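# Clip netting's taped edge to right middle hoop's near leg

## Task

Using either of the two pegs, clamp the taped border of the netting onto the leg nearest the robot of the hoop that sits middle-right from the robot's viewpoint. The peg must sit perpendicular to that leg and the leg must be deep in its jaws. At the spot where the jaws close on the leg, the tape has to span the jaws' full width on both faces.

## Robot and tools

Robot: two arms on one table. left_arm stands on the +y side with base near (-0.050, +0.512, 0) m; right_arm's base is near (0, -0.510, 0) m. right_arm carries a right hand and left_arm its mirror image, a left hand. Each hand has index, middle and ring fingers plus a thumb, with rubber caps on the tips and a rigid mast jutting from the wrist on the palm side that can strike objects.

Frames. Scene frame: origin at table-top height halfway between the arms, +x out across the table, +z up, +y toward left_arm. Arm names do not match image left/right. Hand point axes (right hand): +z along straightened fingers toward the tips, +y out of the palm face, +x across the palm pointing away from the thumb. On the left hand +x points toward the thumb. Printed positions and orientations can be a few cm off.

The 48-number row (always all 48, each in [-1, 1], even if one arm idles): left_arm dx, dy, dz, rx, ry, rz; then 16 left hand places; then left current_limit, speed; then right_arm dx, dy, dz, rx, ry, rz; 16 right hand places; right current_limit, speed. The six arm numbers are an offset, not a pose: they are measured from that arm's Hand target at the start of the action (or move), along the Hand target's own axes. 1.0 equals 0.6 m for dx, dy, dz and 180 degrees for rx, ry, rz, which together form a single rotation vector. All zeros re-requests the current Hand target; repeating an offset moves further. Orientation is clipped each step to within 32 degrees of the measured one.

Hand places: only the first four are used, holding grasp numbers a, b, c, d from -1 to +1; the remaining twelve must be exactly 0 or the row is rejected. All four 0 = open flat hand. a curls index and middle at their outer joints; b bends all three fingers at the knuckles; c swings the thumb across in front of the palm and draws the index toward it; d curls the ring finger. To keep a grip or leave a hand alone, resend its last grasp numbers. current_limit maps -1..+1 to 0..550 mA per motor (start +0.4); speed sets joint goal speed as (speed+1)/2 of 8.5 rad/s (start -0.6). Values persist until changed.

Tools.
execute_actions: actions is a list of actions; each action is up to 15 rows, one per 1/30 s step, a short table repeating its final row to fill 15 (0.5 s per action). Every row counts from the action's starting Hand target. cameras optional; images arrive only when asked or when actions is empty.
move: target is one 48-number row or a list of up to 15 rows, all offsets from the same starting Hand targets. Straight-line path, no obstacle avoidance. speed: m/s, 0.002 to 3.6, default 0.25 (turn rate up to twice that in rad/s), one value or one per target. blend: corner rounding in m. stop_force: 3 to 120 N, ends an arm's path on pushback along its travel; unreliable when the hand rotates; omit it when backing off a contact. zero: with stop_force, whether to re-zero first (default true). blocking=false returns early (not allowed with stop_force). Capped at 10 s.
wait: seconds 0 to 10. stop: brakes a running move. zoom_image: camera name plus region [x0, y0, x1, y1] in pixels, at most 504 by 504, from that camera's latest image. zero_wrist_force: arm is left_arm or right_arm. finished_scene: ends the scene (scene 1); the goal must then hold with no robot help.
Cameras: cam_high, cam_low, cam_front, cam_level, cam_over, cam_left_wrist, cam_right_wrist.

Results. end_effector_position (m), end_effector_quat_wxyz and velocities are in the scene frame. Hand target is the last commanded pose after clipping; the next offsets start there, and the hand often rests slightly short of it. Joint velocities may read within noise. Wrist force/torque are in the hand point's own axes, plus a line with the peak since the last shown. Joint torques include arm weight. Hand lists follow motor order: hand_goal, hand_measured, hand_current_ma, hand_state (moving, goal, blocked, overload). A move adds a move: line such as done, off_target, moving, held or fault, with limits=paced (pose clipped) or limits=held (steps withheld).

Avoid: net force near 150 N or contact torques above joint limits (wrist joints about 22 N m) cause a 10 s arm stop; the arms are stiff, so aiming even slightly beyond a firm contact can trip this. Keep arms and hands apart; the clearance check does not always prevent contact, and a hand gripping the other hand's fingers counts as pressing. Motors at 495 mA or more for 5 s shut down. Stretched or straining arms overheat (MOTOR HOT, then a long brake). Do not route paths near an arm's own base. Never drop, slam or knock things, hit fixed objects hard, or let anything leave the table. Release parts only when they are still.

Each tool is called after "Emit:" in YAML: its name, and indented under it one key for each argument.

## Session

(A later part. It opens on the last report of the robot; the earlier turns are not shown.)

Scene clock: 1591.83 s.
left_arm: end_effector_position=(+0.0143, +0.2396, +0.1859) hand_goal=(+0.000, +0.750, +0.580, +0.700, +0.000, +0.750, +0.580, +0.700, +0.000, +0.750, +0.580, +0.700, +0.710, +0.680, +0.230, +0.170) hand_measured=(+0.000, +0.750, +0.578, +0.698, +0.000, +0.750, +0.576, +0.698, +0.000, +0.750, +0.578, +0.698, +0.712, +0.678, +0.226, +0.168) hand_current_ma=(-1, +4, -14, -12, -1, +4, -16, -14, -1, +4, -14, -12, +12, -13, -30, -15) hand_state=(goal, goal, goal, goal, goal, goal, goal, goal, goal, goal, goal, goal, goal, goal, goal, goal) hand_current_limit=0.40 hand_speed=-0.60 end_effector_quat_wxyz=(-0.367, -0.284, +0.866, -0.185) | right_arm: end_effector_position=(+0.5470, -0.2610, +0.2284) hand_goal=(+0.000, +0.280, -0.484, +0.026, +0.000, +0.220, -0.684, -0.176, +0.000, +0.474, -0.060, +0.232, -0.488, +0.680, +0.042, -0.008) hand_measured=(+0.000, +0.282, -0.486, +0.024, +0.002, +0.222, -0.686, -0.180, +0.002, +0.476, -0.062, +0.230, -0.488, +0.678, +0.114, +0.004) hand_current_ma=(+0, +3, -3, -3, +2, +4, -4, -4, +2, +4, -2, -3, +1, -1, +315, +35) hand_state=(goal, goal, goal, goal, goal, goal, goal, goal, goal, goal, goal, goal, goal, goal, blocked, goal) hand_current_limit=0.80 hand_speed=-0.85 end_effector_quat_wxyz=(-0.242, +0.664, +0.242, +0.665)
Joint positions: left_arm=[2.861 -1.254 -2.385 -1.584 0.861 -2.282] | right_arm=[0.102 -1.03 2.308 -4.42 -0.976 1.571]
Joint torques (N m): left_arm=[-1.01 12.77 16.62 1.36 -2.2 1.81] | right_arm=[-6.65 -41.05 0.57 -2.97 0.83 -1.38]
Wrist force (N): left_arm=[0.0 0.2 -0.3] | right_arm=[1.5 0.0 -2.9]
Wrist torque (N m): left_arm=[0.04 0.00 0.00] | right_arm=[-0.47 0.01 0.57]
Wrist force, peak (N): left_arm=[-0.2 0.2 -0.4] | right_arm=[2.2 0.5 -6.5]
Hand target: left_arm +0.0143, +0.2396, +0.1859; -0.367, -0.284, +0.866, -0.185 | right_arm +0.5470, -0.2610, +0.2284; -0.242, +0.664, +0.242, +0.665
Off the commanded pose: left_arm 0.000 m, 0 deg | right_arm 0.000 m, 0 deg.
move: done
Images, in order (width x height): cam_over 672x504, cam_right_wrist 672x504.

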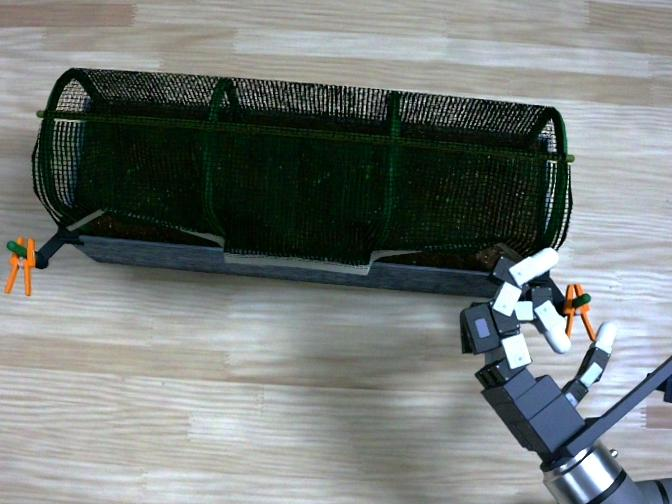

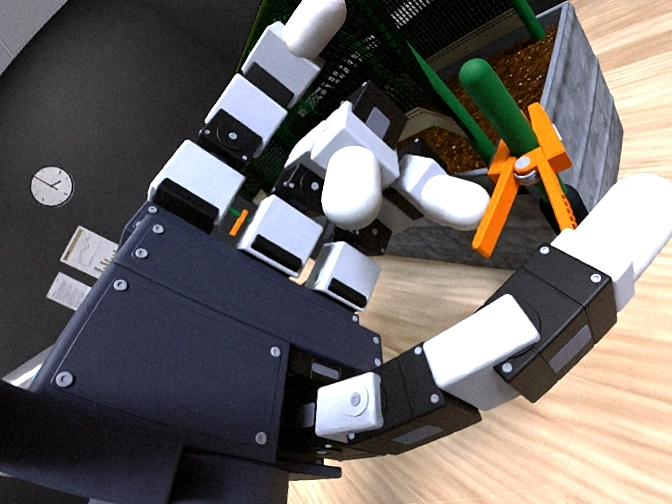

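Emit:
move:
  target:
    - [0,0,0,0,0,0, 0,0,0,0,0,0,0,0,0,0,0,0,0,0,0,0, 0.4,-0.6, 0,0,0,0,0,0, 0.7,0.32,0.75,0.4, 0,0,0,0,0,0,0,0,0,0,0,0, 0.85,-0.85]
    - [0,0,0,0,0,0, 0,0,0,0,0,0,0,0,0,0,0,0,0,0,0,0, 0.4,-0.6, 0,0,0,0,0,0, 0.65,0.38,0.75,0.4, 0,0,0,0,0,0,0,0,0,0,0,0, 0.85,-0.85]
  speed: 0.03
  cameras: ["cam_over","cam_right_wrist"]

Emit:
zoom_image:
  camera: "cam_right_wrist"
  region: [340, 30, 672, 279]

Emit:
zoom_image:
  camera: "cam_over"
  region: [520, 260, 620, 350]

Scene clock: 1600.90 s.
left_arm: end_effector_position=(+0.0143, +0.2396, +0.1859) hand_goal=(+0.000, +0.750, +0.580, +0.700, +0.000, +0.750, +0.580, +0.700, +0.000, +0.750, +0.580, +0.700, +0.710, +0.680, +0.230, +0.170) hand_measured=(+0.000, +0.750, +0.578, +0.698, +0.000, +0.750, +0.576, +0.698, +0.000, +0.750, +0.578, +0.698, +0.712, +0.678, +0.226, +0.168) hand_current_ma=(-1, +4, -14, -12, -1, +4, -16, -14, -1, +4, -14, -12, +12, -13, -30, -15) hand_state=(goal, goal, goal, goal, goal, goal, goal, goal, goal, goal, goal, goal, goal, goal, goal, goal) hand_current_limit=0.40 hand_speed=-0.60 end_effector_quat_wxyz=(-0.367, -0.284, +0.866, -0.185) | right_arm: end_effector_position=(+0.5470, -0.2609, +0.2284) hand_goal=(+0.000, +0.080, -0.344, +0.158, +0.000, +0.002, -0.536, -0.018, +0.000, +0.252, -0.060, +0.272, -0.500, +0.680, +0.042, +0.036) hand_measured=(+0.000, +0.176, -0.378, +0.096, +0.002, +0.004, -0.538, -0.022, +0.002, +0.254, -0.062, +0.270, -0.492, +0.678, +0.106, +0.062) hand_current_ma=(+0, +356, -83, -183, +2, +4, -4, -4, +2, +4, -2, -3, +14, -1, +272, +91) hand_state=(goal, blocked, blocked, blocked, goal, goal, goal, goal, goal, goal, goal, goal, goal, goal, blocked, blocked) hand_current_limit=0.85 hand_speed=-0.85 end_effector_quat_wxyz=(-0.242, +0.664, +0.242, +0.665)
Joint positions: left_arm=[2.861 -1.254 -2.385 -1.584 0.861 -2.282] | right_arm=[0.102 -1.03 2.308 -4.42 -0.976 1.571]
Joint torques (N m): left_arm=[-0.26 13.01 16.66 1.61 -2.14 2.04] | right_arm=[-8.69 -40.54 1.82 -2.76 -1.62 -1.26]
Wrist force (N): left_arm=[-0.1 0.0 -0.2] | right_arm=[2.6 -3.1 0.6]
Wrist torque (N m): left_arm=[0.02 0.01 -0.01] | right_arm=[-0.48 0.05 0.67]
Wrist force, peak (N): left_arm=[0.1 -0.4 -0.5] | right_arm=[1.8 -4.6 0.7]
Hand target: left_arm +0.0143, +0.2396, +0.1859; -0.367, -0.284, +0.866, -0.185 | right_arm +0.5470, -0.2610, +0.2284; -0.242, +0.664, +0.242, +0.665
Off the commanded pose: left_arm 0.000 m, 0 deg | right_arm 0.000 m, 0 deg.
move: done
Images, in order (width x height): cam_over 672x504, cam_right_wrist 672x504.

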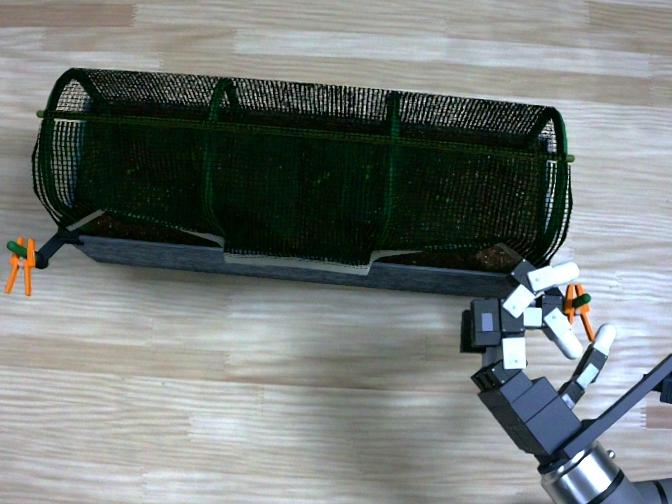

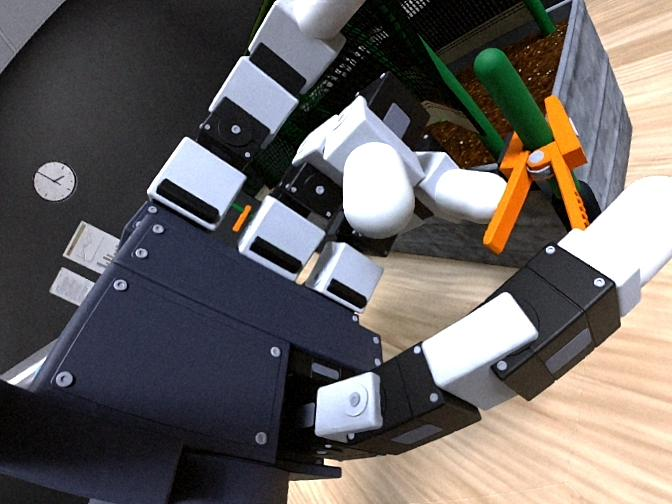

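Scaled by 1.518 from the camera's 672x504 image, which has a finer 960x720 frame.

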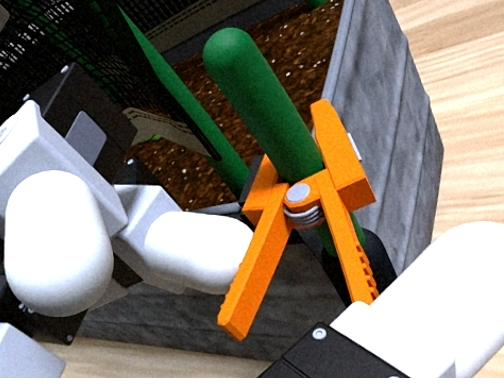

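Scaled by 5.040 from the camera's 672x504 image, which has a finer 960x720 frame.

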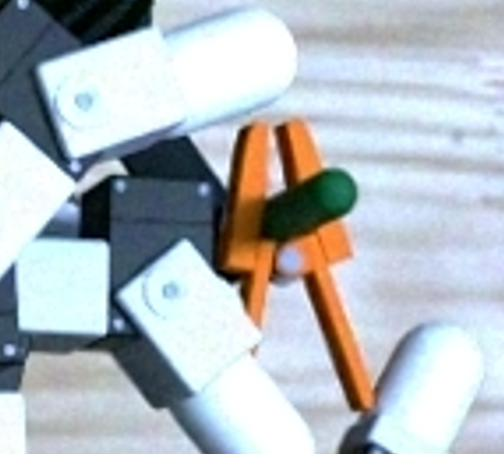

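Emit:
move:
  target:
    - [0,0,0,0,0,0, 0,0,0,0,0,0,0,0,0,0,0,0,0,0,0,0, 0.4,-0.6, 0,0,0,0,0,0, 0.63,0.45,0.75,0.4, 0,0,0,0,0,0,0,0,0,0,0,0, 0.78,-0.85]
    - [0,0,0,0,0,0, 0,0,0,0,0,0,0,0,0,0,0,0,0,0,0,0, 0.4,-0.6, 0,0,0,0,0,0, 0.58,0.5,0.75,0.4, 0,0,0,0,0,0,0,0,0,0,0,0, 0.78,-0.85]
  speed: 0.03
  cameras: ["cam_over","cam_right_wrist"]

Emit:
zoom_image:
  camera: "cam_right_wrist"
  region: [340, 30, 672, 279]

Emit:
zoom_image:
  camera: "cam_over"
  region: [520, 260, 620, 350]

Scene clock: 1615.03 s.
left_arm: end_effector_position=(+0.0143, +0.2396, +0.1859) hand_goal=(+0.000, +0.750, +0.580, +0.700, +0.000, +0.750, +0.580, +0.700, +0.000, +0.750, +0.580, +0.700, +0.710, +0.680, +0.230, +0.170) hand_measured=(+0.000, +0.750, +0.578, +0.698, +0.000, +0.750, +0.576, +0.698, +0.000, +0.750, +0.578, +0.698, +0.712, +0.678, +0.226, +0.168) hand_current_ma=(-1, +4, -14, -12, -1, +4, -16, -14, -1, +4, -14, -12, +12, -13, -30, -15) hand_state=(goal, goal, goal, goal, goal, goal, goal, goal, goal, goal, goal, goal, goal, goal, goal, goal) hand_current_limit=0.40 hand_speed=-0.60 end_effector_quat_wxyz=(-0.367, -0.284, +0.866, -0.185) | right_arm: end_effector_position=(+0.5470, -0.2610, +0.2284) hand_goal=(+0.000, -0.090, -0.244, +0.250, +0.000, -0.190, -0.448, +0.084, +0.000, +0.066, -0.060, +0.302, -0.506, +0.680, +0.042, +0.070) hand_measured=(+0.000, +0.122, -0.332, +0.130, +0.002, -0.188, -0.450, +0.080, +0.002, +0.068, -0.062, +0.300, -0.494, +0.678, +0.106, +0.104) hand_current_ma=(+0, +489, -288, -436, +2, +4, -4, -4, +2, +4, -2, -3, +23, -1, +272, +124) hand_state=(goal, blocked, blocked, blocked, goal, goal, goal, goal, goal, goal, goal, goal, goal, goal, blocked, blocked) hand_current_limit=0.78 hand_speed=-0.85 end_effector_quat_wxyz=(-0.242, +0.664, +0.242, +0.665)
Joint positions: left_arm=[2.861 -1.254 -2.385 -1.584 0.861 -2.282] | right_arm=[0.102 -1.03 2.308 -4.42 -0.976 1.571]
Joint torques (N m): left_arm=[-0.05 13.17 16.01 1.66 -2.26 1.82] | right_arm=[-6.39 -38.2 -0.85 -2.63 -1.62 -0.86]
Wrist force (N): left_arm=[0.0 -0.1 -0.1] | right_arm=[2.2 -8.7 1.1]
Wrist torque (N m): left_arm=[-0.01 -0.02 0.01] | right_arm=[-0.75 0.10 0.73]
Wrist force, peak (N): left_arm=[0.3 -0.1 -0.5] | right_arm=[2.8 -8.9 1.2]
Hand target: left_arm +0.0143, +0.2396, +0.1859; -0.367, -0.284, +0.866, -0.185 | right_arm +0.5470, -0.2610, +0.2284; -0.242, +0.664, +0.242, +0.665
Off the commanded pose: left_arm 0.000 m, 0 deg | right_arm 0.000 m, 0 deg.
move: done
Images, in order (width x height): cam_over 672x504, cam_right_wrist 672x504.

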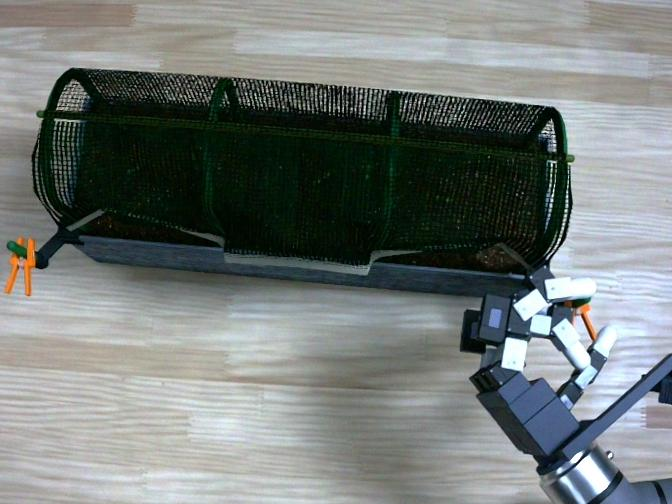

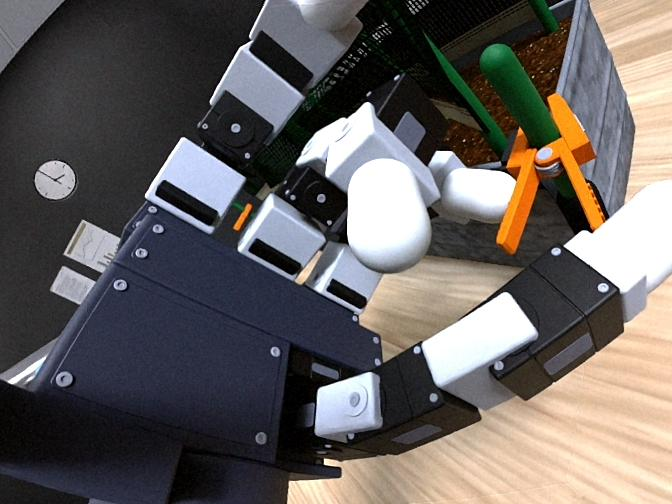

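Scaled by 1.518 from the camera's 672x504 image, which has a finer 960x720 frame.

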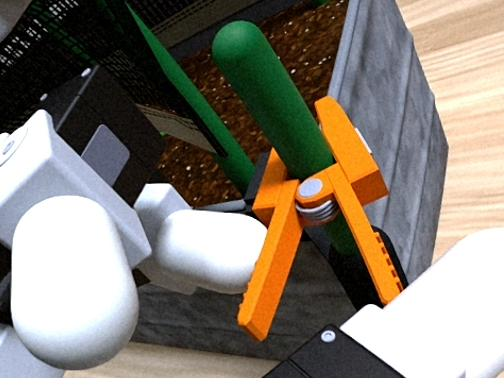

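Scaled by 5.040 from the camera's 672x504 image, which has a finer 960x720 frame.

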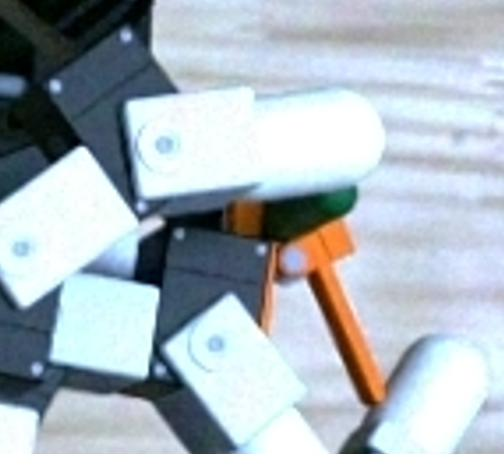

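Emit:
move:
  target:
    - [0,0,0,0,0,0, 0,0,0,0,0,0,0,0,0,0,0,0,0,0,0,0, 0.4,-0.6, 0,0,0,0,0,0, 0.8,0.14,0.75,0.4, 0,0,0,0,0,0,0,0,0,0,0,0, 0.78,-0.8]
    - [0,0,0,0,0,0, 0,0,0,0,0,0,0,0,0,0,0,0,0,0,0,0, 0.4,-0.6, 0,-0.0137,-0.0059,0,0,0, 0.8,0.14,0.75,0.4, 0,0,0,0,0,0,0,0,0,0,0,0, 0.78,-0.8]
    - [0,0,0,0,0,0, 0,0,0,0,0,0,0,0,0,0,0,0,0,0,0,0, 0.4,-0.6, 0,-0.0137,-0.0059,0,0,0, 0.72,0.28,0.75,0.4, 0,0,0,0,0,0,0,0,0,0,0,0, 0.78,-0.85]
  speed: 0.03
  cameras: ["cam_over","cam_right_wrist"]

Emit:
zoom_image:
  camera: "cam_right_wrist"
  region: [340, 30, 672, 279]

Emit:
zoom_image:
  camera: "cam_over"
  region: [520, 260, 620, 350]

Scene clock: 1633.50 s.
left_arm: end_effector_position=(+0.0143, +0.2396, +0.1859) hand_goal=(+0.000, +0.750, +0.580, +0.700, +0.000, +0.750, +0.580, +0.700, +0.000, +0.750, +0.580, +0.700, +0.710, +0.680, +0.230, +0.170) hand_measured=(+0.000, +0.750, +0.578, +0.698, +0.000, +0.750, +0.576, +0.698, +0.000, +0.750, +0.578, +0.698, +0.712, +0.678, +0.226, +0.168) hand_current_ma=(-1, +4, -14, -12, -1, +4, -16, -14, -1, +4, -14, -12, +12, -13, -30, -15) hand_state=(goal, goal, goal, goal, goal, goal, goal, goal, goal, goal, goal, goal, goal, goal, goal, goal) hand_current_limit=0.40 hand_speed=-0.60 end_effector_quat_wxyz=(-0.367, -0.284, +0.866, -0.185) | right_arm: end_effector_position=(+0.5390, -0.2569, +0.2284) hand_goal=(+0.000, +0.222, -0.436, +0.072, +0.000, +0.160, -0.628, -0.118, +0.000, +0.410, -0.060, +0.244, -0.492, +0.680, +0.042, +0.006) hand_measured=(+0.000, +0.260, -0.434, +0.070, +0.002, +0.162, -0.630, -0.122, +0.002, +0.412, -0.062, +0.242, -0.490, +0.678, +0.082, +0.016) hand_current_ma=(+0, +104, +2, -2, +2, +4, -3, -4, +2, +4, -2, -3, +1, -1, +150, +24) hand_state=(goal, blocked, goal, goal, goal, goal, goal, goal, goal, goal, goal, goal, goal, goal, blocked, goal) hand_current_limit=0.78 hand_speed=-0.85 end_effector_quat_wxyz=(-0.242, +0.664, +0.242, +0.665)
Joint positions: left_arm=[2.861 -1.254 -2.385 -1.584 0.861 -2.282] | right_arm=[0.117 -1.035 2.323 -4.43 -0.99 1.571]
Joint torques (N m): left_arm=[-0.93 13.84 15.23 1.58 -2.56 1.9] | right_arm=[-7.38 -17.91 -15 -0.6 0.96 -1.47]
Wrist force (N): left_arm=[0.3 0.1 -0.2] | right_arm=[1.6 -0.2 0.7]
Wrist torque (N m): left_arm=[0.03 -0.06 0.03] | right_arm=[-0.42 0.06 0.59]
Wrist force, peak (N): left_arm=[0.0 0.3 -0.5] | right_arm=[2.8 -9.0 1.5]
Hand target: left_arm +0.0143, +0.2396, +0.1859; -0.367, -0.284, +0.866, -0.185 | right_arm +0.5390, -0.2569, +0.2284; -0.242, +0.664, +0.242, +0.665
Off the commanded pose: left_arm 0.000 m, 0 deg | right_arm 0.000 m, 0 deg.
move: done
Images, in order (width x height): cam_over 672x504, cam_right_wrist 672x504.

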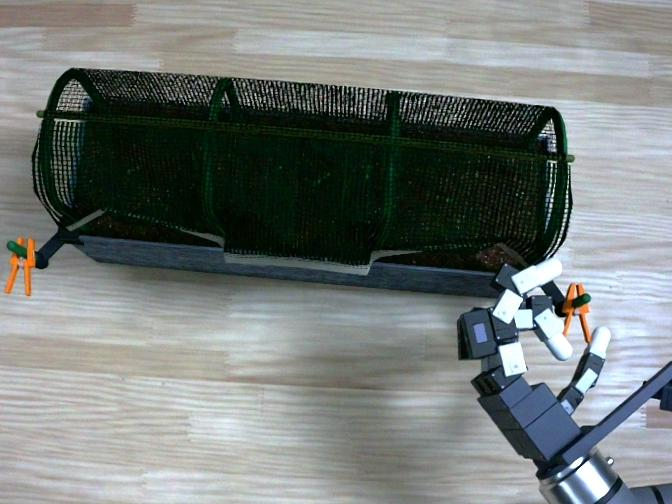

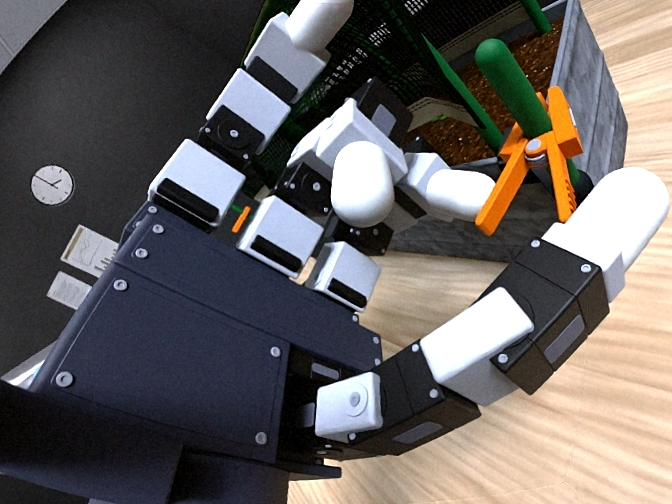

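Scaled by 1.518 from the camera's 672x504 image, which has a finer 960x720 frame.

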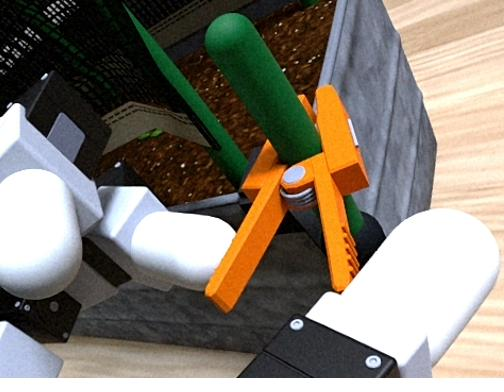

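Scaled by 5.040 from the camera's 672x504 image, which has a finer 960x720 frame.

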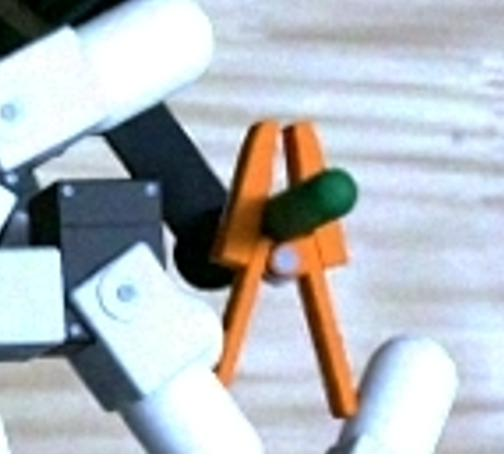

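Emit:
move:
  target:
    - [0,0,0,0,0,0, 0,0,0,0,0,0,0,0,0,0,0,0,0,0,0,0, 0.4,-0.6, 0,0,0,0,0,0, 0.66,0.38,0.75,0.4, 0,0,0,0,0,0,0,0,0,0,0,0, 0.78,-0.85]
    - [0,0,0,0,0,0, 0,0,0,0,0,0,0,0,0,0,0,0,0,0,0,0, 0.4,-0.6, 0,0,0,0,0,0, 0.6,0.48,0.75,0.4, 0,0,0,0,0,0,0,0,0,0,0,0, 0.78,-0.85]
  speed: 0.03
  cameras: ["cam_over","cam_right_wrist"]

Emit:
zoom_image:
  camera: "cam_right_wrist"
  region: [340, 30, 672, 279]

Emit:
zoom_image:
  camera: "cam_over"
  region: [520, 260, 620, 350]

Scene clock: 1641.70 s.
left_arm: end_effector_position=(+0.0143, +0.2396, +0.1859) hand_goal=(+0.000, +0.750, +0.580, +0.700, +0.000, +0.750, +0.580, +0.700, +0.000, +0.750, +0.580, +0.700, +0.710, +0.680, +0.230, +0.170) hand_measured=(+0.000, +0.750, +0.578, +0.698, +0.000, +0.750, +0.576, +0.698, +0.000, +0.750, +0.578, +0.698, +0.712, +0.678, +0.226, +0.168) hand_current_ma=(-1, +4, -14, -12, -1, +4, -16, -14, -1, +4, -14, -12, +12, -13, -30, -15) hand_state=(goal, goal, goal, goal, goal, goal, goal, goal, goal, goal, goal, goal, goal, goal, goal, goal) hand_current_limit=0.40 hand_speed=-0.60 end_effector_quat_wxyz=(-0.367, -0.284, +0.866, -0.185) | right_arm: end_effector_position=(+0.5390, -0.2569, +0.2284) hand_goal=(+0.000, -0.060, -0.268, +0.226, +0.000, -0.160, -0.476, +0.056, +0.000, +0.098, -0.060, +0.296, -0.504, +0.680, +0.042, +0.064) hand_measured=(+0.000, +0.076, -0.292, +0.172, +0.002, -0.158, -0.478, +0.052, +0.002, +0.100, -0.062, +0.294, -0.494, +0.678, +0.102, +0.100) hand_current_ma=(+0, +490, -52, -157, +2, +4, -4, -4, +2, +4, -2, -3, +19, -1, +249, +137) hand_state=(goal, blocked, blocked, blocked, goal, goal, goal, goal, goal, goal, goal, goal, goal, goal, blocked, blocked) hand_current_limit=0.78 hand_speed=-0.85 end_effector_quat_wxyz=(-0.242, +0.664, +0.242, +0.665)
Joint positions: left_arm=[2.861 -1.254 -2.385 -1.584 0.861 -2.282] | right_arm=[0.117 -1.035 2.323 -4.43 -0.99 1.571]
Joint torques (N m): left_arm=[-0.44 12.76 15.91 1.75 -2.22 1.95] | right_arm=[-7.13 -18.12 -14.17 -0.58 -0.62 -1.52]
Wrist force (N): left_arm=[0.0 0.0 -0.1] | right_arm=[1.6 -4.0 1.1]
Wrist torque (N m): left_arm=[0.00 0.00 0.01] | right_arm=[-0.57 0.14 0.66]
Wrist force, peak (N): left_arm=[0.3 0.1 -0.4] | right_arm=[1.7 -6.8 1.5]
Hand target: left_arm +0.0143, +0.2396, +0.1859; -0.367, -0.284, +0.866, -0.185 | right_arm +0.5390, -0.2569, +0.2284; -0.242, +0.664, +0.242, +0.665
Off the commanded pose: left_arm 0.000 m, 0 deg | right_arm 0.000 m, 0 deg.
move: done
Images, in order (width x height): cam_over 672x504, cam_right_wrist 672x504.

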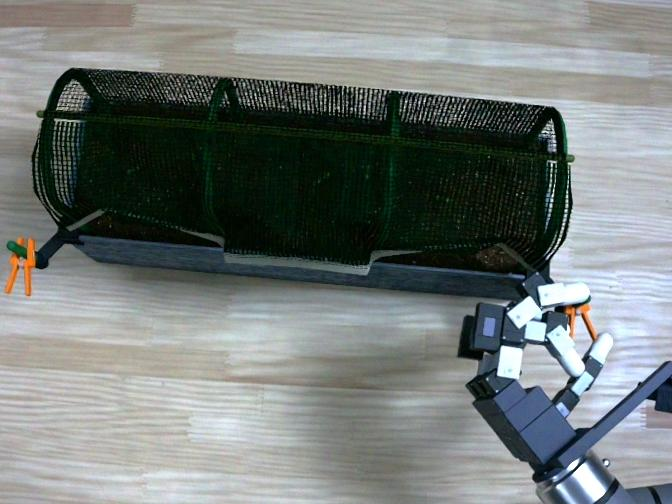

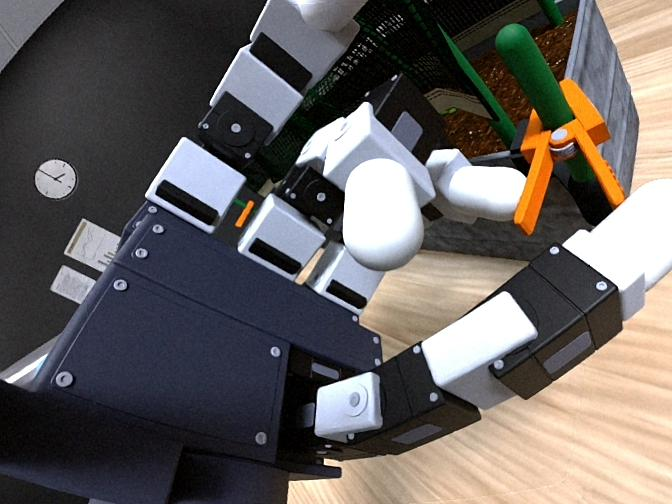

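Scaled by 1.518 from the camera's 672x504 image, which has a finer 960x720 frame.

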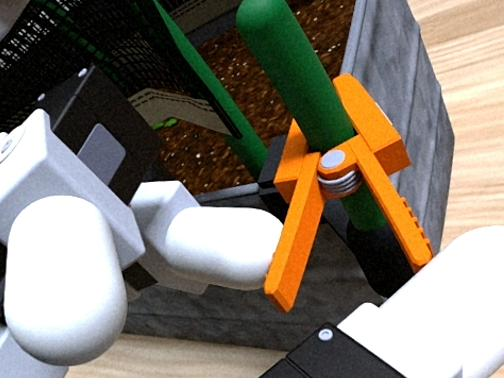

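Scaled by 5.040 from the camera's 672x504 image, which has a finer 960x720 frame.

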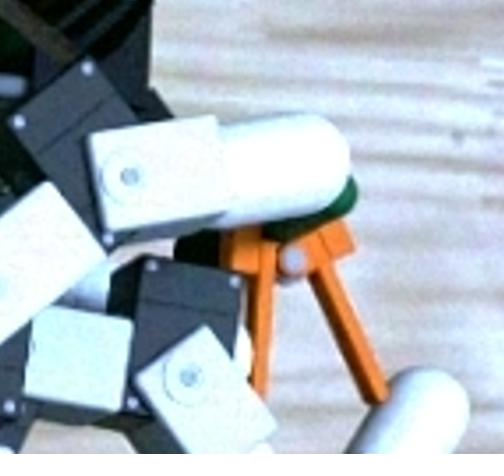

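Emit:
move:
  target:
    - [0,0,0,0,0,0, 0,0,0,0,0,0,0,0,0,0,0,0,0,0,0,0, 0.4,-0.6, 0,0,0,0,0,0, 0.85,0.12,0.75,0.4, 0,0,0,0,0,0,0,0,0,0,0,0, 0.78,-0.8]
    - [0,0,0,0,0,0, 0,0,0,0,0,0,0,0,0,0,0,0,0,0,0,0, 0.4,-0.6, 0,-0.0051,0.0043,0,0,0, 0.85,0.12,0.75,0.4, 0,0,0,0,0,0,0,0,0,0,0,0, 0.78,-0.8]
    - [0,0,0,0,0,0, 0,0,0,0,0,0,0,0,0,0,0,0,0,0,0,0, 0.4,-0.6, 0,-0.0051,0.0043,0,0,0, 0.8,0.25,0.75,0.4, 0,0,0,0,0,0,0,0,0,0,0,0, 0.78,-0.85]
    - [0,0,0,0,0,0, 0,0,0,0,0,0,0,0,0,0,0,0,0,0,0,0, 0.4,-0.6, 0,-0.0051,0.0043,0,0,0, 0.77,0.34,0.75,0.4, 0,0,0,0,0,0,0,0,0,0,0,0, 0.78,-0.85]
  speed: 0.03
  cameras: ["cam_over","cam_right_wrist"]

Emit:
zoom_image:
  camera: "cam_right_wrist"
  region: [340, 30, 672, 279]

Emit:
zoom_image:
  camera: "cam_over"
  region: [520, 260, 620, 350]

Scene clock: 1706.20 s.
left_arm: end_effector_position=(+0.0143, +0.2396, +0.1859) hand_goal=(+0.000, +0.750, +0.580, +0.700, +0.000, +0.750, +0.580, +0.700, +0.000, +0.750, +0.580, +0.700, +0.710, +0.680, +0.230, +0.170) hand_measured=(+0.000, +0.750, +0.578, +0.698, +0.000, +0.750, +0.576, +0.698, +0.000, +0.750, +0.578, +0.698, +0.712, +0.678, +0.226, +0.168) hand_current_ma=(-1, +4, -14, -12, -1, +4, -16, -14, -1, +4, -14, -12, +12, -13, -30, -15) hand_state=(goal, goal, goal, goal, goal, goal, goal, goal, goal, goal, goal, goal, goal, goal, goal, goal) hand_current_limit=0.40 hand_speed=-0.60 end_effector_quat_wxyz=(-0.367, -0.284, +0.866, -0.185) | right_arm: end_effector_position=(+0.5390, -0.2529, +0.2284) hand_goal=(+0.000, +0.146, -0.464, +0.036, +0.000, +0.042, -0.720, -0.192, +0.000, +0.324, -0.060, +0.252, -0.488, +0.680, +0.042, +0.010) hand_measured=(+0.000, +0.148, -0.466, +0.034, +0.002, +0.044, -0.722, -0.196, +0.002, +0.326, -0.062, +0.250, -0.482, +0.678, +0.120, +0.040) hand_current_ma=(+0, +3, -3, -3, +2, +4, -3, -4, +2, +4, -2, -3, +9, -1, +347, +106) hand_state=(goal, goal, goal, goal, goal, goal, goal, goal, goal, goal, goal, goal, goal, goal, blocked, blocked) hand_current_limit=0.78 hand_speed=-0.85 end_effector_quat_wxyz=(-0.242, +0.664, +0.242, +0.665)
Joint positions: left_arm=[2.861 -1.254 -2.385 -1.584 0.861 -2.282] | right_arm=[0.129 -1.033 2.317 -4.426 -1.003 1.571]
Joint torques (N m): left_arm=[-0.35 12.87 15.4 1.59 -2.41 2.03] | right_arm=[-8.01 -32.59 0.24 -2.31 1.27 -1.51]
Wrist force (N): left_arm=[-0.1 0.1 -0.3] | right_arm=[1.9 -0.6 -4.5]
Wrist torque (N m): left_arm=[0.03 0.00 0.00] | right_arm=[-0.62 -0.03 0.60]
Wrist force, peak (N): left_arm=[0.0 0.1 -0.6] | right_arm=[1.6 -0.8 -6.7]
Hand target: left_arm +0.0143, +0.2396, +0.1859; -0.367, -0.284, +0.866, -0.185 | right_arm +0.5390, -0.2529, +0.2284; -0.242, +0.664, +0.242, +0.665
Off the commanded pose: left_arm 0.000 m, 0 deg | right_arm 0.000 m, 0 deg.
move: done
Images, in order (width x height): cam_over 672x504, cam_right_wrist 672x504.

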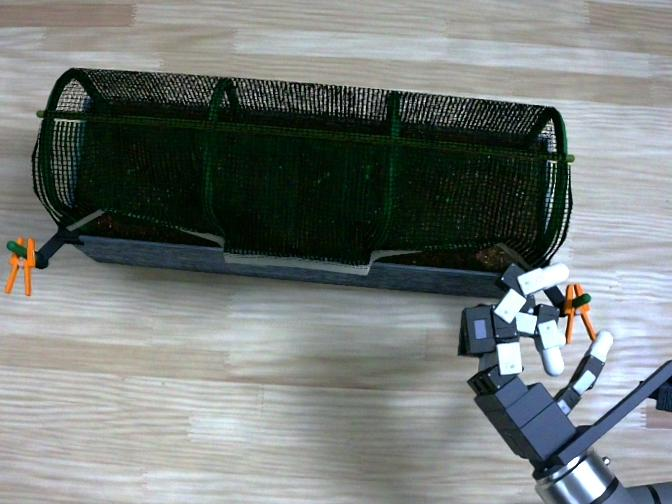

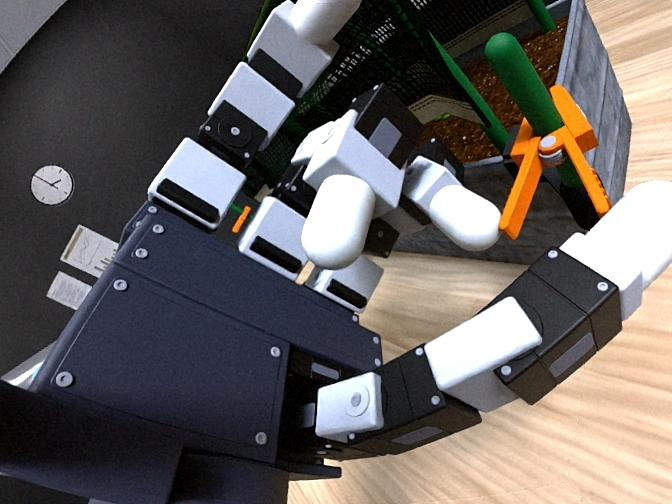

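Scaled by 1.518 from the camera's 672x504 image, which has a finer 960x720 frame.

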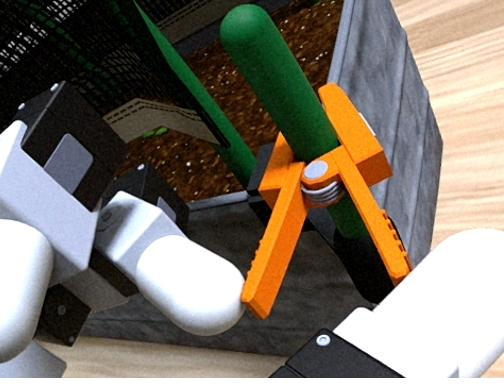

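Scaled by 5.040 from the camera's 672x504 image, which has a finer 960x720 frame.

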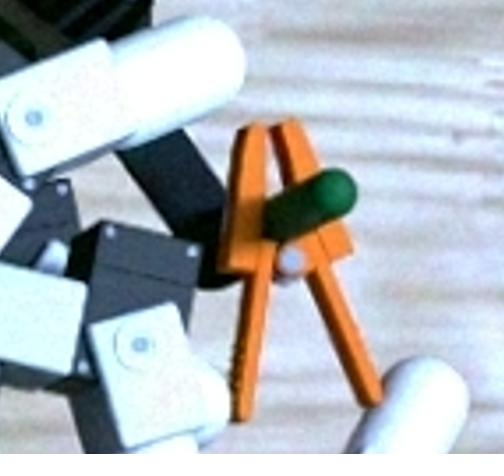

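Emit:
move:
  target:
    - [0,0,0,0,0,0, 0,0,0,0,0,0,0,0,0,0,0,0,0,0,0,0, 0.4,-0.6, 0,0,0,0,0,0, 0.73,0.37,0.75,0.4, 0,0,0,0,0,0,0,0,0,0,0,0, 0.78,-0.85]
    - [0,0,0,0,0,0, 0,0,0,0,0,0,0,0,0,0,0,0,0,0,0,0, 0.4,-0.6, 0,0,0,0,0,0, 0.7,0.44,0.75,0.4, 0,0,0,0,0,0,0,0,0,0,0,0, 0.78,-0.85]
  speed: 0.03
  cameras: ["cam_over","cam_right_wrist"]

Emit:
zoom_image:
  camera: "cam_right_wrist"
  region: [340, 30, 672, 279]

Emit:
zoom_image:
  camera: "cam_over"
  region: [520, 260, 620, 350]

Scene clock: 1715.07 s.
left_arm: end_effector_position=(+0.0143, +0.2396, +0.1859) hand_goal=(+0.000, +0.750, +0.580, +0.700, +0.000, +0.750, +0.580, +0.700, +0.000, +0.750, +0.580, +0.700, +0.710, +0.680, +0.230, +0.170) hand_measured=(+0.000, +0.750, +0.578, +0.698, +0.000, +0.750, +0.576, +0.698, +0.000, +0.750, +0.578, +0.698, +0.712, +0.678, +0.226, +0.168) hand_current_ma=(-1, +4, -14, -12, -1, +4, -16, -14, -1, +4, -14, -12, +12, -13, -30, -15) hand_state=(goal, goal, goal, goal, goal, goal, goal, goal, goal, goal, goal, goal, goal, goal, goal, goal) hand_current_limit=0.40 hand_speed=-0.60 end_effector_quat_wxyz=(-0.367, -0.284, +0.866, -0.185) | right_arm: end_effector_position=(+0.5390, -0.2529, +0.2284) hand_goal=(+0.000, +0.004, -0.370, +0.124, +0.000, -0.114, -0.628, -0.090, +0.000, +0.168, -0.060, +0.278, -0.494, +0.680, +0.042, +0.040) hand_measured=(+0.000, +0.066, -0.398, +0.080, +0.002, -0.112, -0.630, -0.094, +0.002, +0.170, -0.062, +0.276, -0.484, +0.678, +0.118, +0.068) hand_current_ma=(+0, +202, -68, -120, +2, +4, -4, -4, +2, +4, -2, -3, +16, -1, +341, +97) hand_state=(goal, blocked, blocked, blocked, goal, goal, goal, goal, goal, goal, goal, goal, goal, goal, blocked, blocked) hand_current_limit=0.78 hand_speed=-0.85 end_effector_quat_wxyz=(-0.242, +0.664, +0.242, +0.665)
Joint positions: left_arm=[2.861 -1.254 -2.385 -1.584 0.861 -2.282] | right_arm=[0.129 -1.033 2.317 -4.426 -1.003 1.571]
Joint torques (N m): left_arm=[0.02 13.76 15.99 1.64 -2.29 1.9] | right_arm=[-9.07 -40.11 -0.29 -2.08 -0.09 -1.52]
Wrist force (N): left_arm=[0.1 0.2 0.0] | right_arm=[1.4 -1.4 0.4]
Wrist torque (N m): left_arm=[0.02 -0.02 0.01] | right_arm=[-0.50 0.13 0.61]
Wrist force, peak (N): left_arm=[0.3 -0.1 -0.4] | right_arm=[1.5 -0.6 -4.9]
Hand target: left_arm +0.0143, +0.2396, +0.1859; -0.367, -0.284, +0.866, -0.185 | right_arm +0.5390, -0.2529, +0.2284; -0.242, +0.664, +0.242, +0.665
Off the commanded pose: left_arm 0.000 m, 0 deg | right_arm 0.000 m, 0 deg.
move: done
Images, in order (width x height): cam_over 672x504, cam_right_wrist 672x504.

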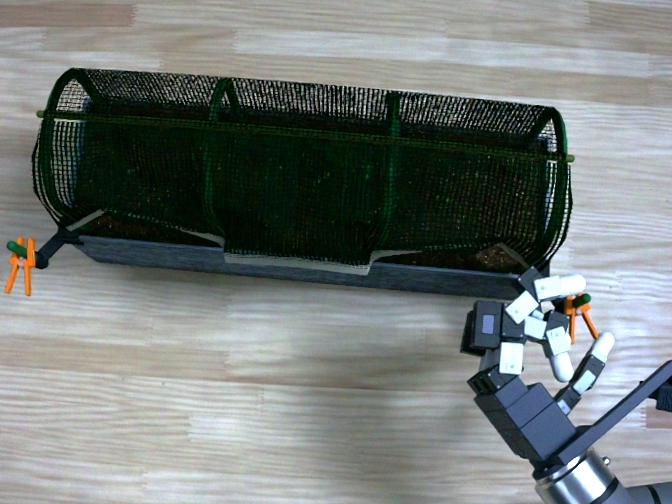

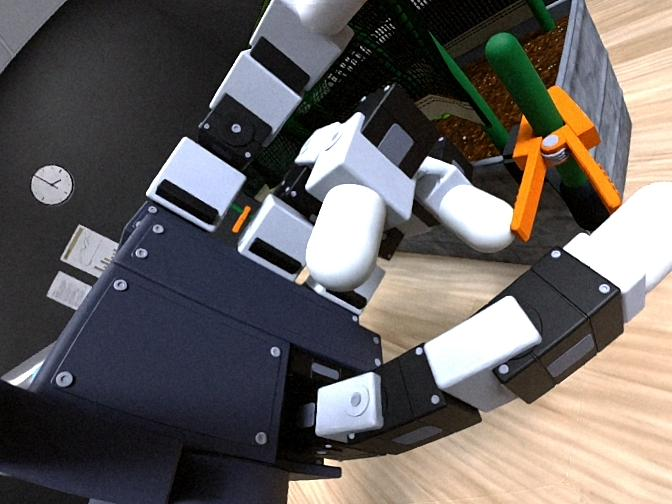

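Scaled by 1.518 from the camera's 672x504 image, which has a finer 960x720 frame.

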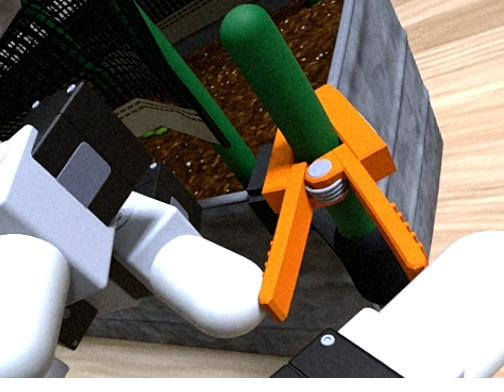

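Scaled by 5.040 from the camera's 672x504 image, which has a finer 960x720 frame.

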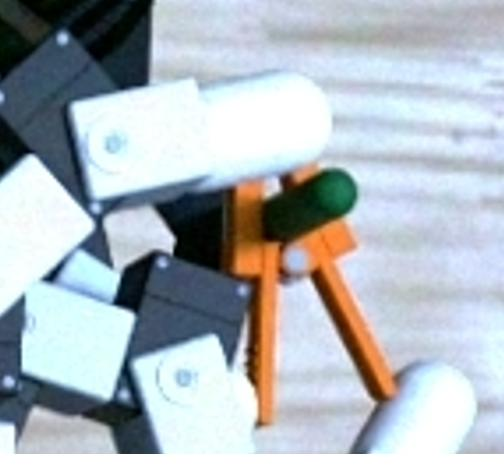

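Emit:
move:
  target:
    - [0,0,0,0,0,0, 0,0,0,0,0,0,0,0,0,0,0,0,0,0,0,0, 0.4,-0.6, 0,0,0,0,0,0, 0.68,0.5,0.75,0.4, 0,0,0,0,0,0,0,0,0,0,0,0, 0.78,-0.88]
    - [0,0,0,0,0,0, 0,0,0,0,0,0,0,0,0,0,0,0,0,0,0,0, 0.4,-0.6, 0,0,0,0,0,0, 0.66,0.55,0.75,0.4, 0,0,0,0,0,0,0,0,0,0,0,0, 0.78,-0.88]
  speed: 0.03
  cameras: ["cam_over","cam_right_wrist"]

Emit:
zoom_image:
  camera: "cam_right_wrist"
  region: [340, 30, 672, 279]

Emit:
zoom_image:
  camera: "cam_over"
  region: [520, 260, 620, 350]

Scene clock: 1745.60 s.
left_arm: end_effector_position=(+0.0143, +0.2396, +0.1859) hand_goal=(+0.000, +0.750, +0.580, +0.700, +0.000, +0.750, +0.580, +0.700, +0.000, +0.750, +0.580, +0.700, +0.710, +0.680, +0.230, +0.170) hand_measured=(+0.000, +0.750, +0.578, +0.698, +0.000, +0.750, +0.576, +0.698, +0.000, +0.750, +0.578, +0.698, +0.712, +0.678, +0.226, +0.168) hand_current_ma=(-1, +4, -14, -12, -1, +4, -16, -14, -1, +4, -14, -12, +12, -13, -30, -15) hand_state=(goal, goal, goal, goal, goal, goal, goal, goal, goal, goal, goal, goal, goal, goal, goal, goal) hand_current_limit=0.40 hand_speed=-0.60 end_effector_quat_wxyz=(-0.367, -0.284, +0.866, -0.185) | right_arm: end_effector_position=(+0.5390, -0.2529, +0.2284) hand_goal=(+0.000, -0.148, -0.302, +0.184, +0.000, -0.298, -0.586, -0.032, +0.000, -0.002, -0.060, +0.304, -0.498, +0.680, +0.042, +0.068) hand_measured=(+0.000, -0.146, -0.300, +0.182, +0.002, -0.294, -0.588, -0.036, +0.002, +0.000, -0.062, +0.302, -0.484, +0.678, +0.106, +0.096) hand_current_ma=(+0, +4, +2, -3, +2, +4, -4, -4, +2, +4, -2, -3, +26, -1, +273, +93) hand_state=(goal, goal, goal, goal, goal, goal, goal, goal, goal, goal, goal, goal, goal, goal, blocked, blocked) hand_current_limit=0.78 hand_speed=-0.88 end_effector_quat_wxyz=(-0.242, +0.664, +0.242, +0.665)
Joint positions: left_arm=[2.861 -1.254 -2.385 -1.584 0.861 -2.282] | right_arm=[0.129 -1.033 2.317 -4.426 -1.003 1.571]
Joint torques (N m): left_arm=[-0.09 14.05 14.35 1.57 -2.44 2.07] | right_arm=[-8.74 -39.55 -0.82 -2.15 -0.2 -1.48]
Wrist force (N): left_arm=[-0.2 -0.1 -0.2] | right_arm=[1.5 -1.2 -1.8]
Wrist torque (N m): left_arm=[-0.01 0.02 -0.01] | right_arm=[-0.60 0.12 0.65]
Wrist force, peak (N): left_arm=[0.0 0.0 -0.5] | right_arm=[1.3 -1.3 -1.9]
Hand target: left_arm +0.0143, +0.2396, +0.1859; -0.367, -0.284, +0.866, -0.185 | right_arm +0.5390, -0.2529, +0.2284; -0.242, +0.664, +0.242, +0.665
Off the commanded pose: left_arm 0.000 m, 0 deg | right_arm 0.000 m, 0 deg.
move: done
Images, in order (width x height): cam_over 672x504, cam_right_wrist 672x504.

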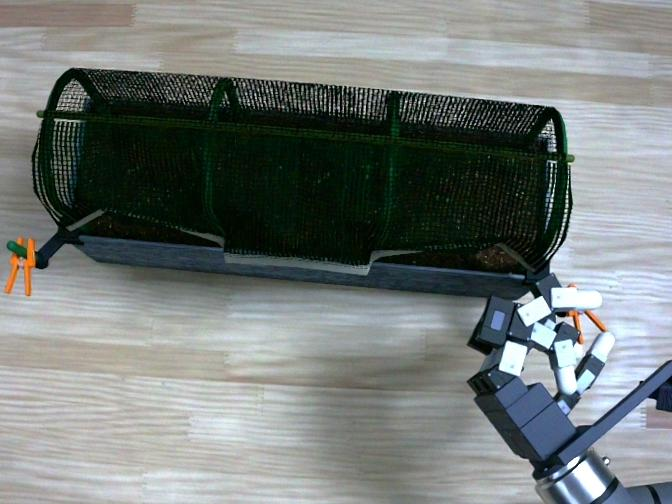

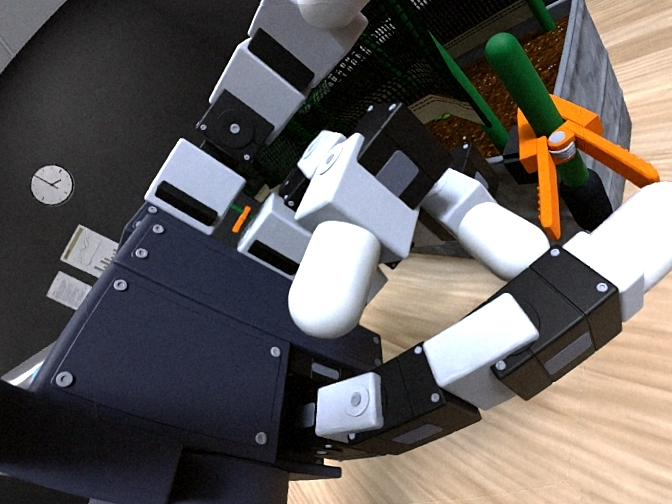

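Scaled by 1.518 from the camera's 672x504 image, which has a finer 960x720 frame.

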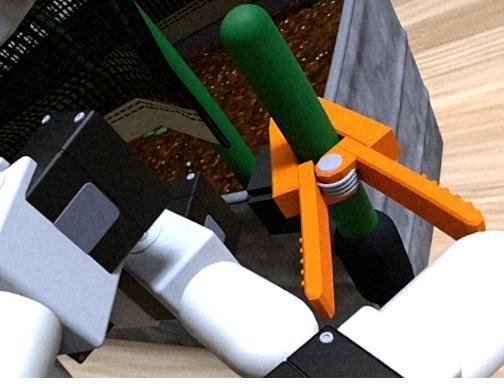

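Scaled by 5.040 from the camera's 672x504 image, which has a finer 960x720 frame.

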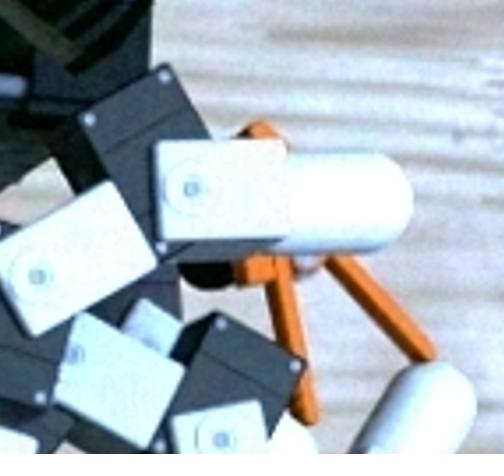

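Emit:
move:
  target:
    - [0,0,0,0,0,0, 0,0,0,0,0,0,0,0,0,0,0,0,0,0,0,0, 0.4,-0.6, 0,0,0,0,0,0, 0.8,0.05,0.75,0.4, 0,0,0,0,0,0,0,0,0,0,0,0, 0.78,-0.7]
    - [0,0,0,0,0,0, 0,0,0,0,0,0,0,0,0,0,0,0,0,0,0,0, 0.4,-0.6, 0.0833,0,0,0,0,0, 0.8,0.05,0.75,0.4, 0,0,0,0,0,0,0,0,0,0,0,0, 0.78,-0.7]
    - [0,0,0,0,0,0, 0,0,0,0,0,0,0,0,0,0,0,0,0,0,0,0, 0.4,-0.6, 0.0833,0.0339,-0.048,0.0833,0,0, 0.8,0.05,0.75,0.4, 0,0,0,0,0,0,0,0,0,0,0,0, 0.78,-0.7]
    - [0,0,0,0,0,0, 0,0,0,0,0,0,0,0,0,0,0,0,0,0,0,0, 0.4,-0.6, 0,0.0339,-0.048,0.0833,0,0, 0.8,0.05,0.75,0.4, 0,0,0,0,0,0,0,0,0,0,0,0, 0.78,-0.7]
  speed: [0.05,0.1,0.1,0.07]
  cameras: ["cam_over","cam_right_wrist"]

Emit:
zoom_image:
  camera: "cam_right_wrist"
  region: [340, 30, 672, 279]

Emit:
zoom_image:
  camera: "cam_over"
  region: [530, 260, 630, 350]

Scene clock: 1777.87 s.
left_arm: end_effector_position=(+0.0143, +0.2396, +0.1859) hand_goal=(+0.000, +0.750, +0.580, +0.700, +0.000, +0.750, +0.580, +0.700, +0.000, +0.750, +0.580, +0.700, +0.710, +0.680, +0.230, +0.170) hand_measured=(+0.000, +0.750, +0.578, +0.698, +0.000, +0.750, +0.576, +0.698, +0.000, +0.750, +0.578, +0.698, +0.712, +0.678, +0.226, +0.168) hand_current_ma=(-1, +4, -14, -12, -1, +4, -16, -14, -1, +4, -14, -12, +12, -13, -30, -15) hand_state=(goal, goal, goal, goal, goal, goal, goal, goal, goal, goal, goal, goal, goal, goal, goal, goal) hand_current_limit=0.40 hand_speed=-0.60 end_effector_quat_wxyz=(-0.367, -0.284, +0.866, -0.185) | right_arm: end_effector_position=(+0.5300, -0.2870, +0.2283) hand_goal=(+0.000, +0.540, -0.578, -0.050, +0.000, +0.542, -0.710, -0.234, +0.000, +0.762, -0.060, +0.190, -0.484, +0.680, +0.042, -0.052) hand_measured=(+0.000, +0.540, -0.576, -0.048, +0.002, +0.540, -0.708, -0.230, +0.002, +0.762, -0.062, +0.192, -0.470, +0.682, +0.044, -0.050) hand_current_ma=(+0, -1, +3, +3, +2, -1, +3, +4, +2, -1, -1, +3, +25, +4, +3, +3) hand_state=(goal, goal, goal, goal, goal, goal, goal, goal, goal, goal, goal, goal, goal, goal, goal, goal) hand_current_limit=0.78 hand_speed=-0.70 end_effector_quat_wxyz=(-0.326, +0.627, +0.326, +0.627)
Joint positions: left_arm=[2.861 -1.254 -2.385 -1.584 0.861 -2.282] | right_arm=[-0.155 -1.047 2.361 -4.456 -0.457 1.571]
Joint torques (N m): left_arm=[0.4 14.04 14.95 1.69 -2.54 1.83] | right_arm=[10.59 -34.69 -14.43 -0.64 0.35 -0.29]
Wrist force (N): left_arm=[0.0 0.0 -0.2] | right_arm=[0.8 -0.2 0.6]
Wrist torque (N m): left_arm=[0.00 0.00 0.00] | right_arm=[-0.40 0.12 0.45]
Wrist force, peak (N): left_arm=[0.0 0.2 -0.5] | right_arm=[2.0 -5.5 1.2]
Hand target: left_arm +0.0143, +0.2396, +0.1859; -0.367, -0.284, +0.866, -0.185 | right_arm +0.5300, -0.2870, +0.2284; -0.326, +0.627, +0.326, +0.628
Off the commanded pose: left_arm 0.000 m, 0 deg | right_arm 0.000 m, 0 deg.
move: done
Images, in order (width x height): cam_over 672x504, cam_right_wrist 672x504.

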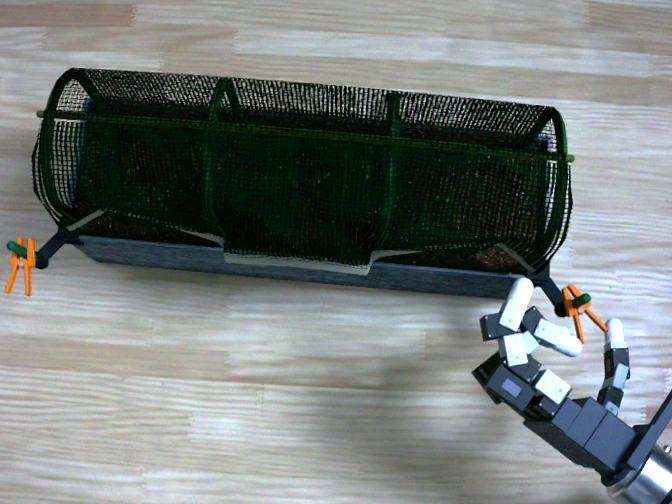

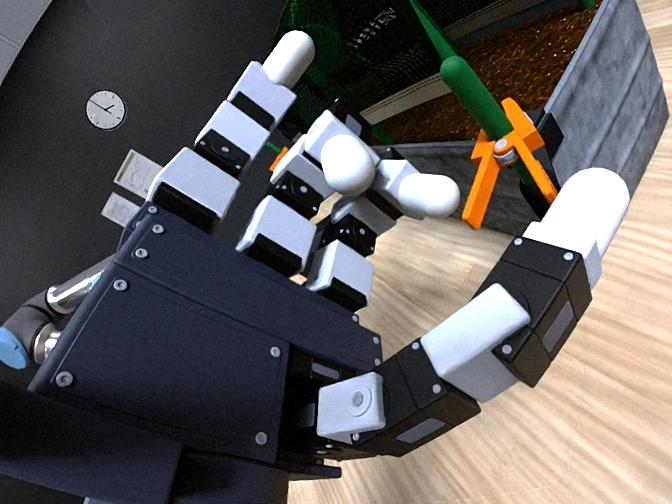

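Scaled by 1.518 from the camera's 672x504 image, which has a finer 960x720 frame.

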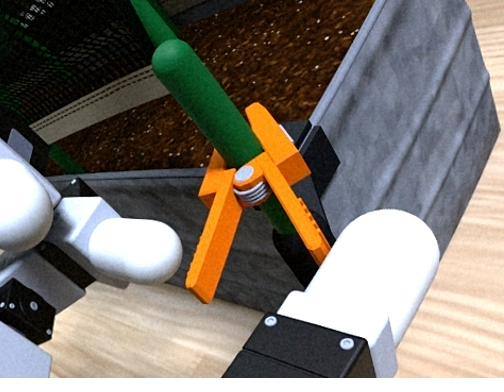

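Scaled by 5.040 from the camera's 672x504 image, which has a finer 960x720 frame.

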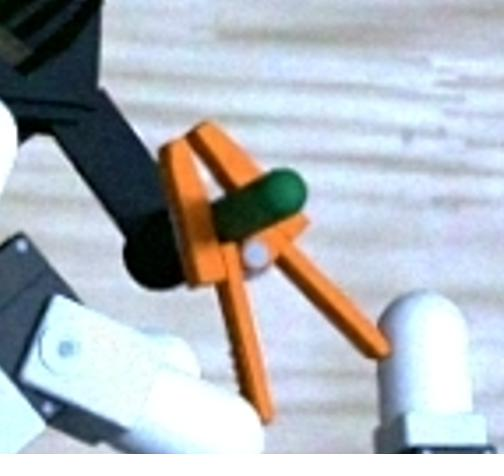

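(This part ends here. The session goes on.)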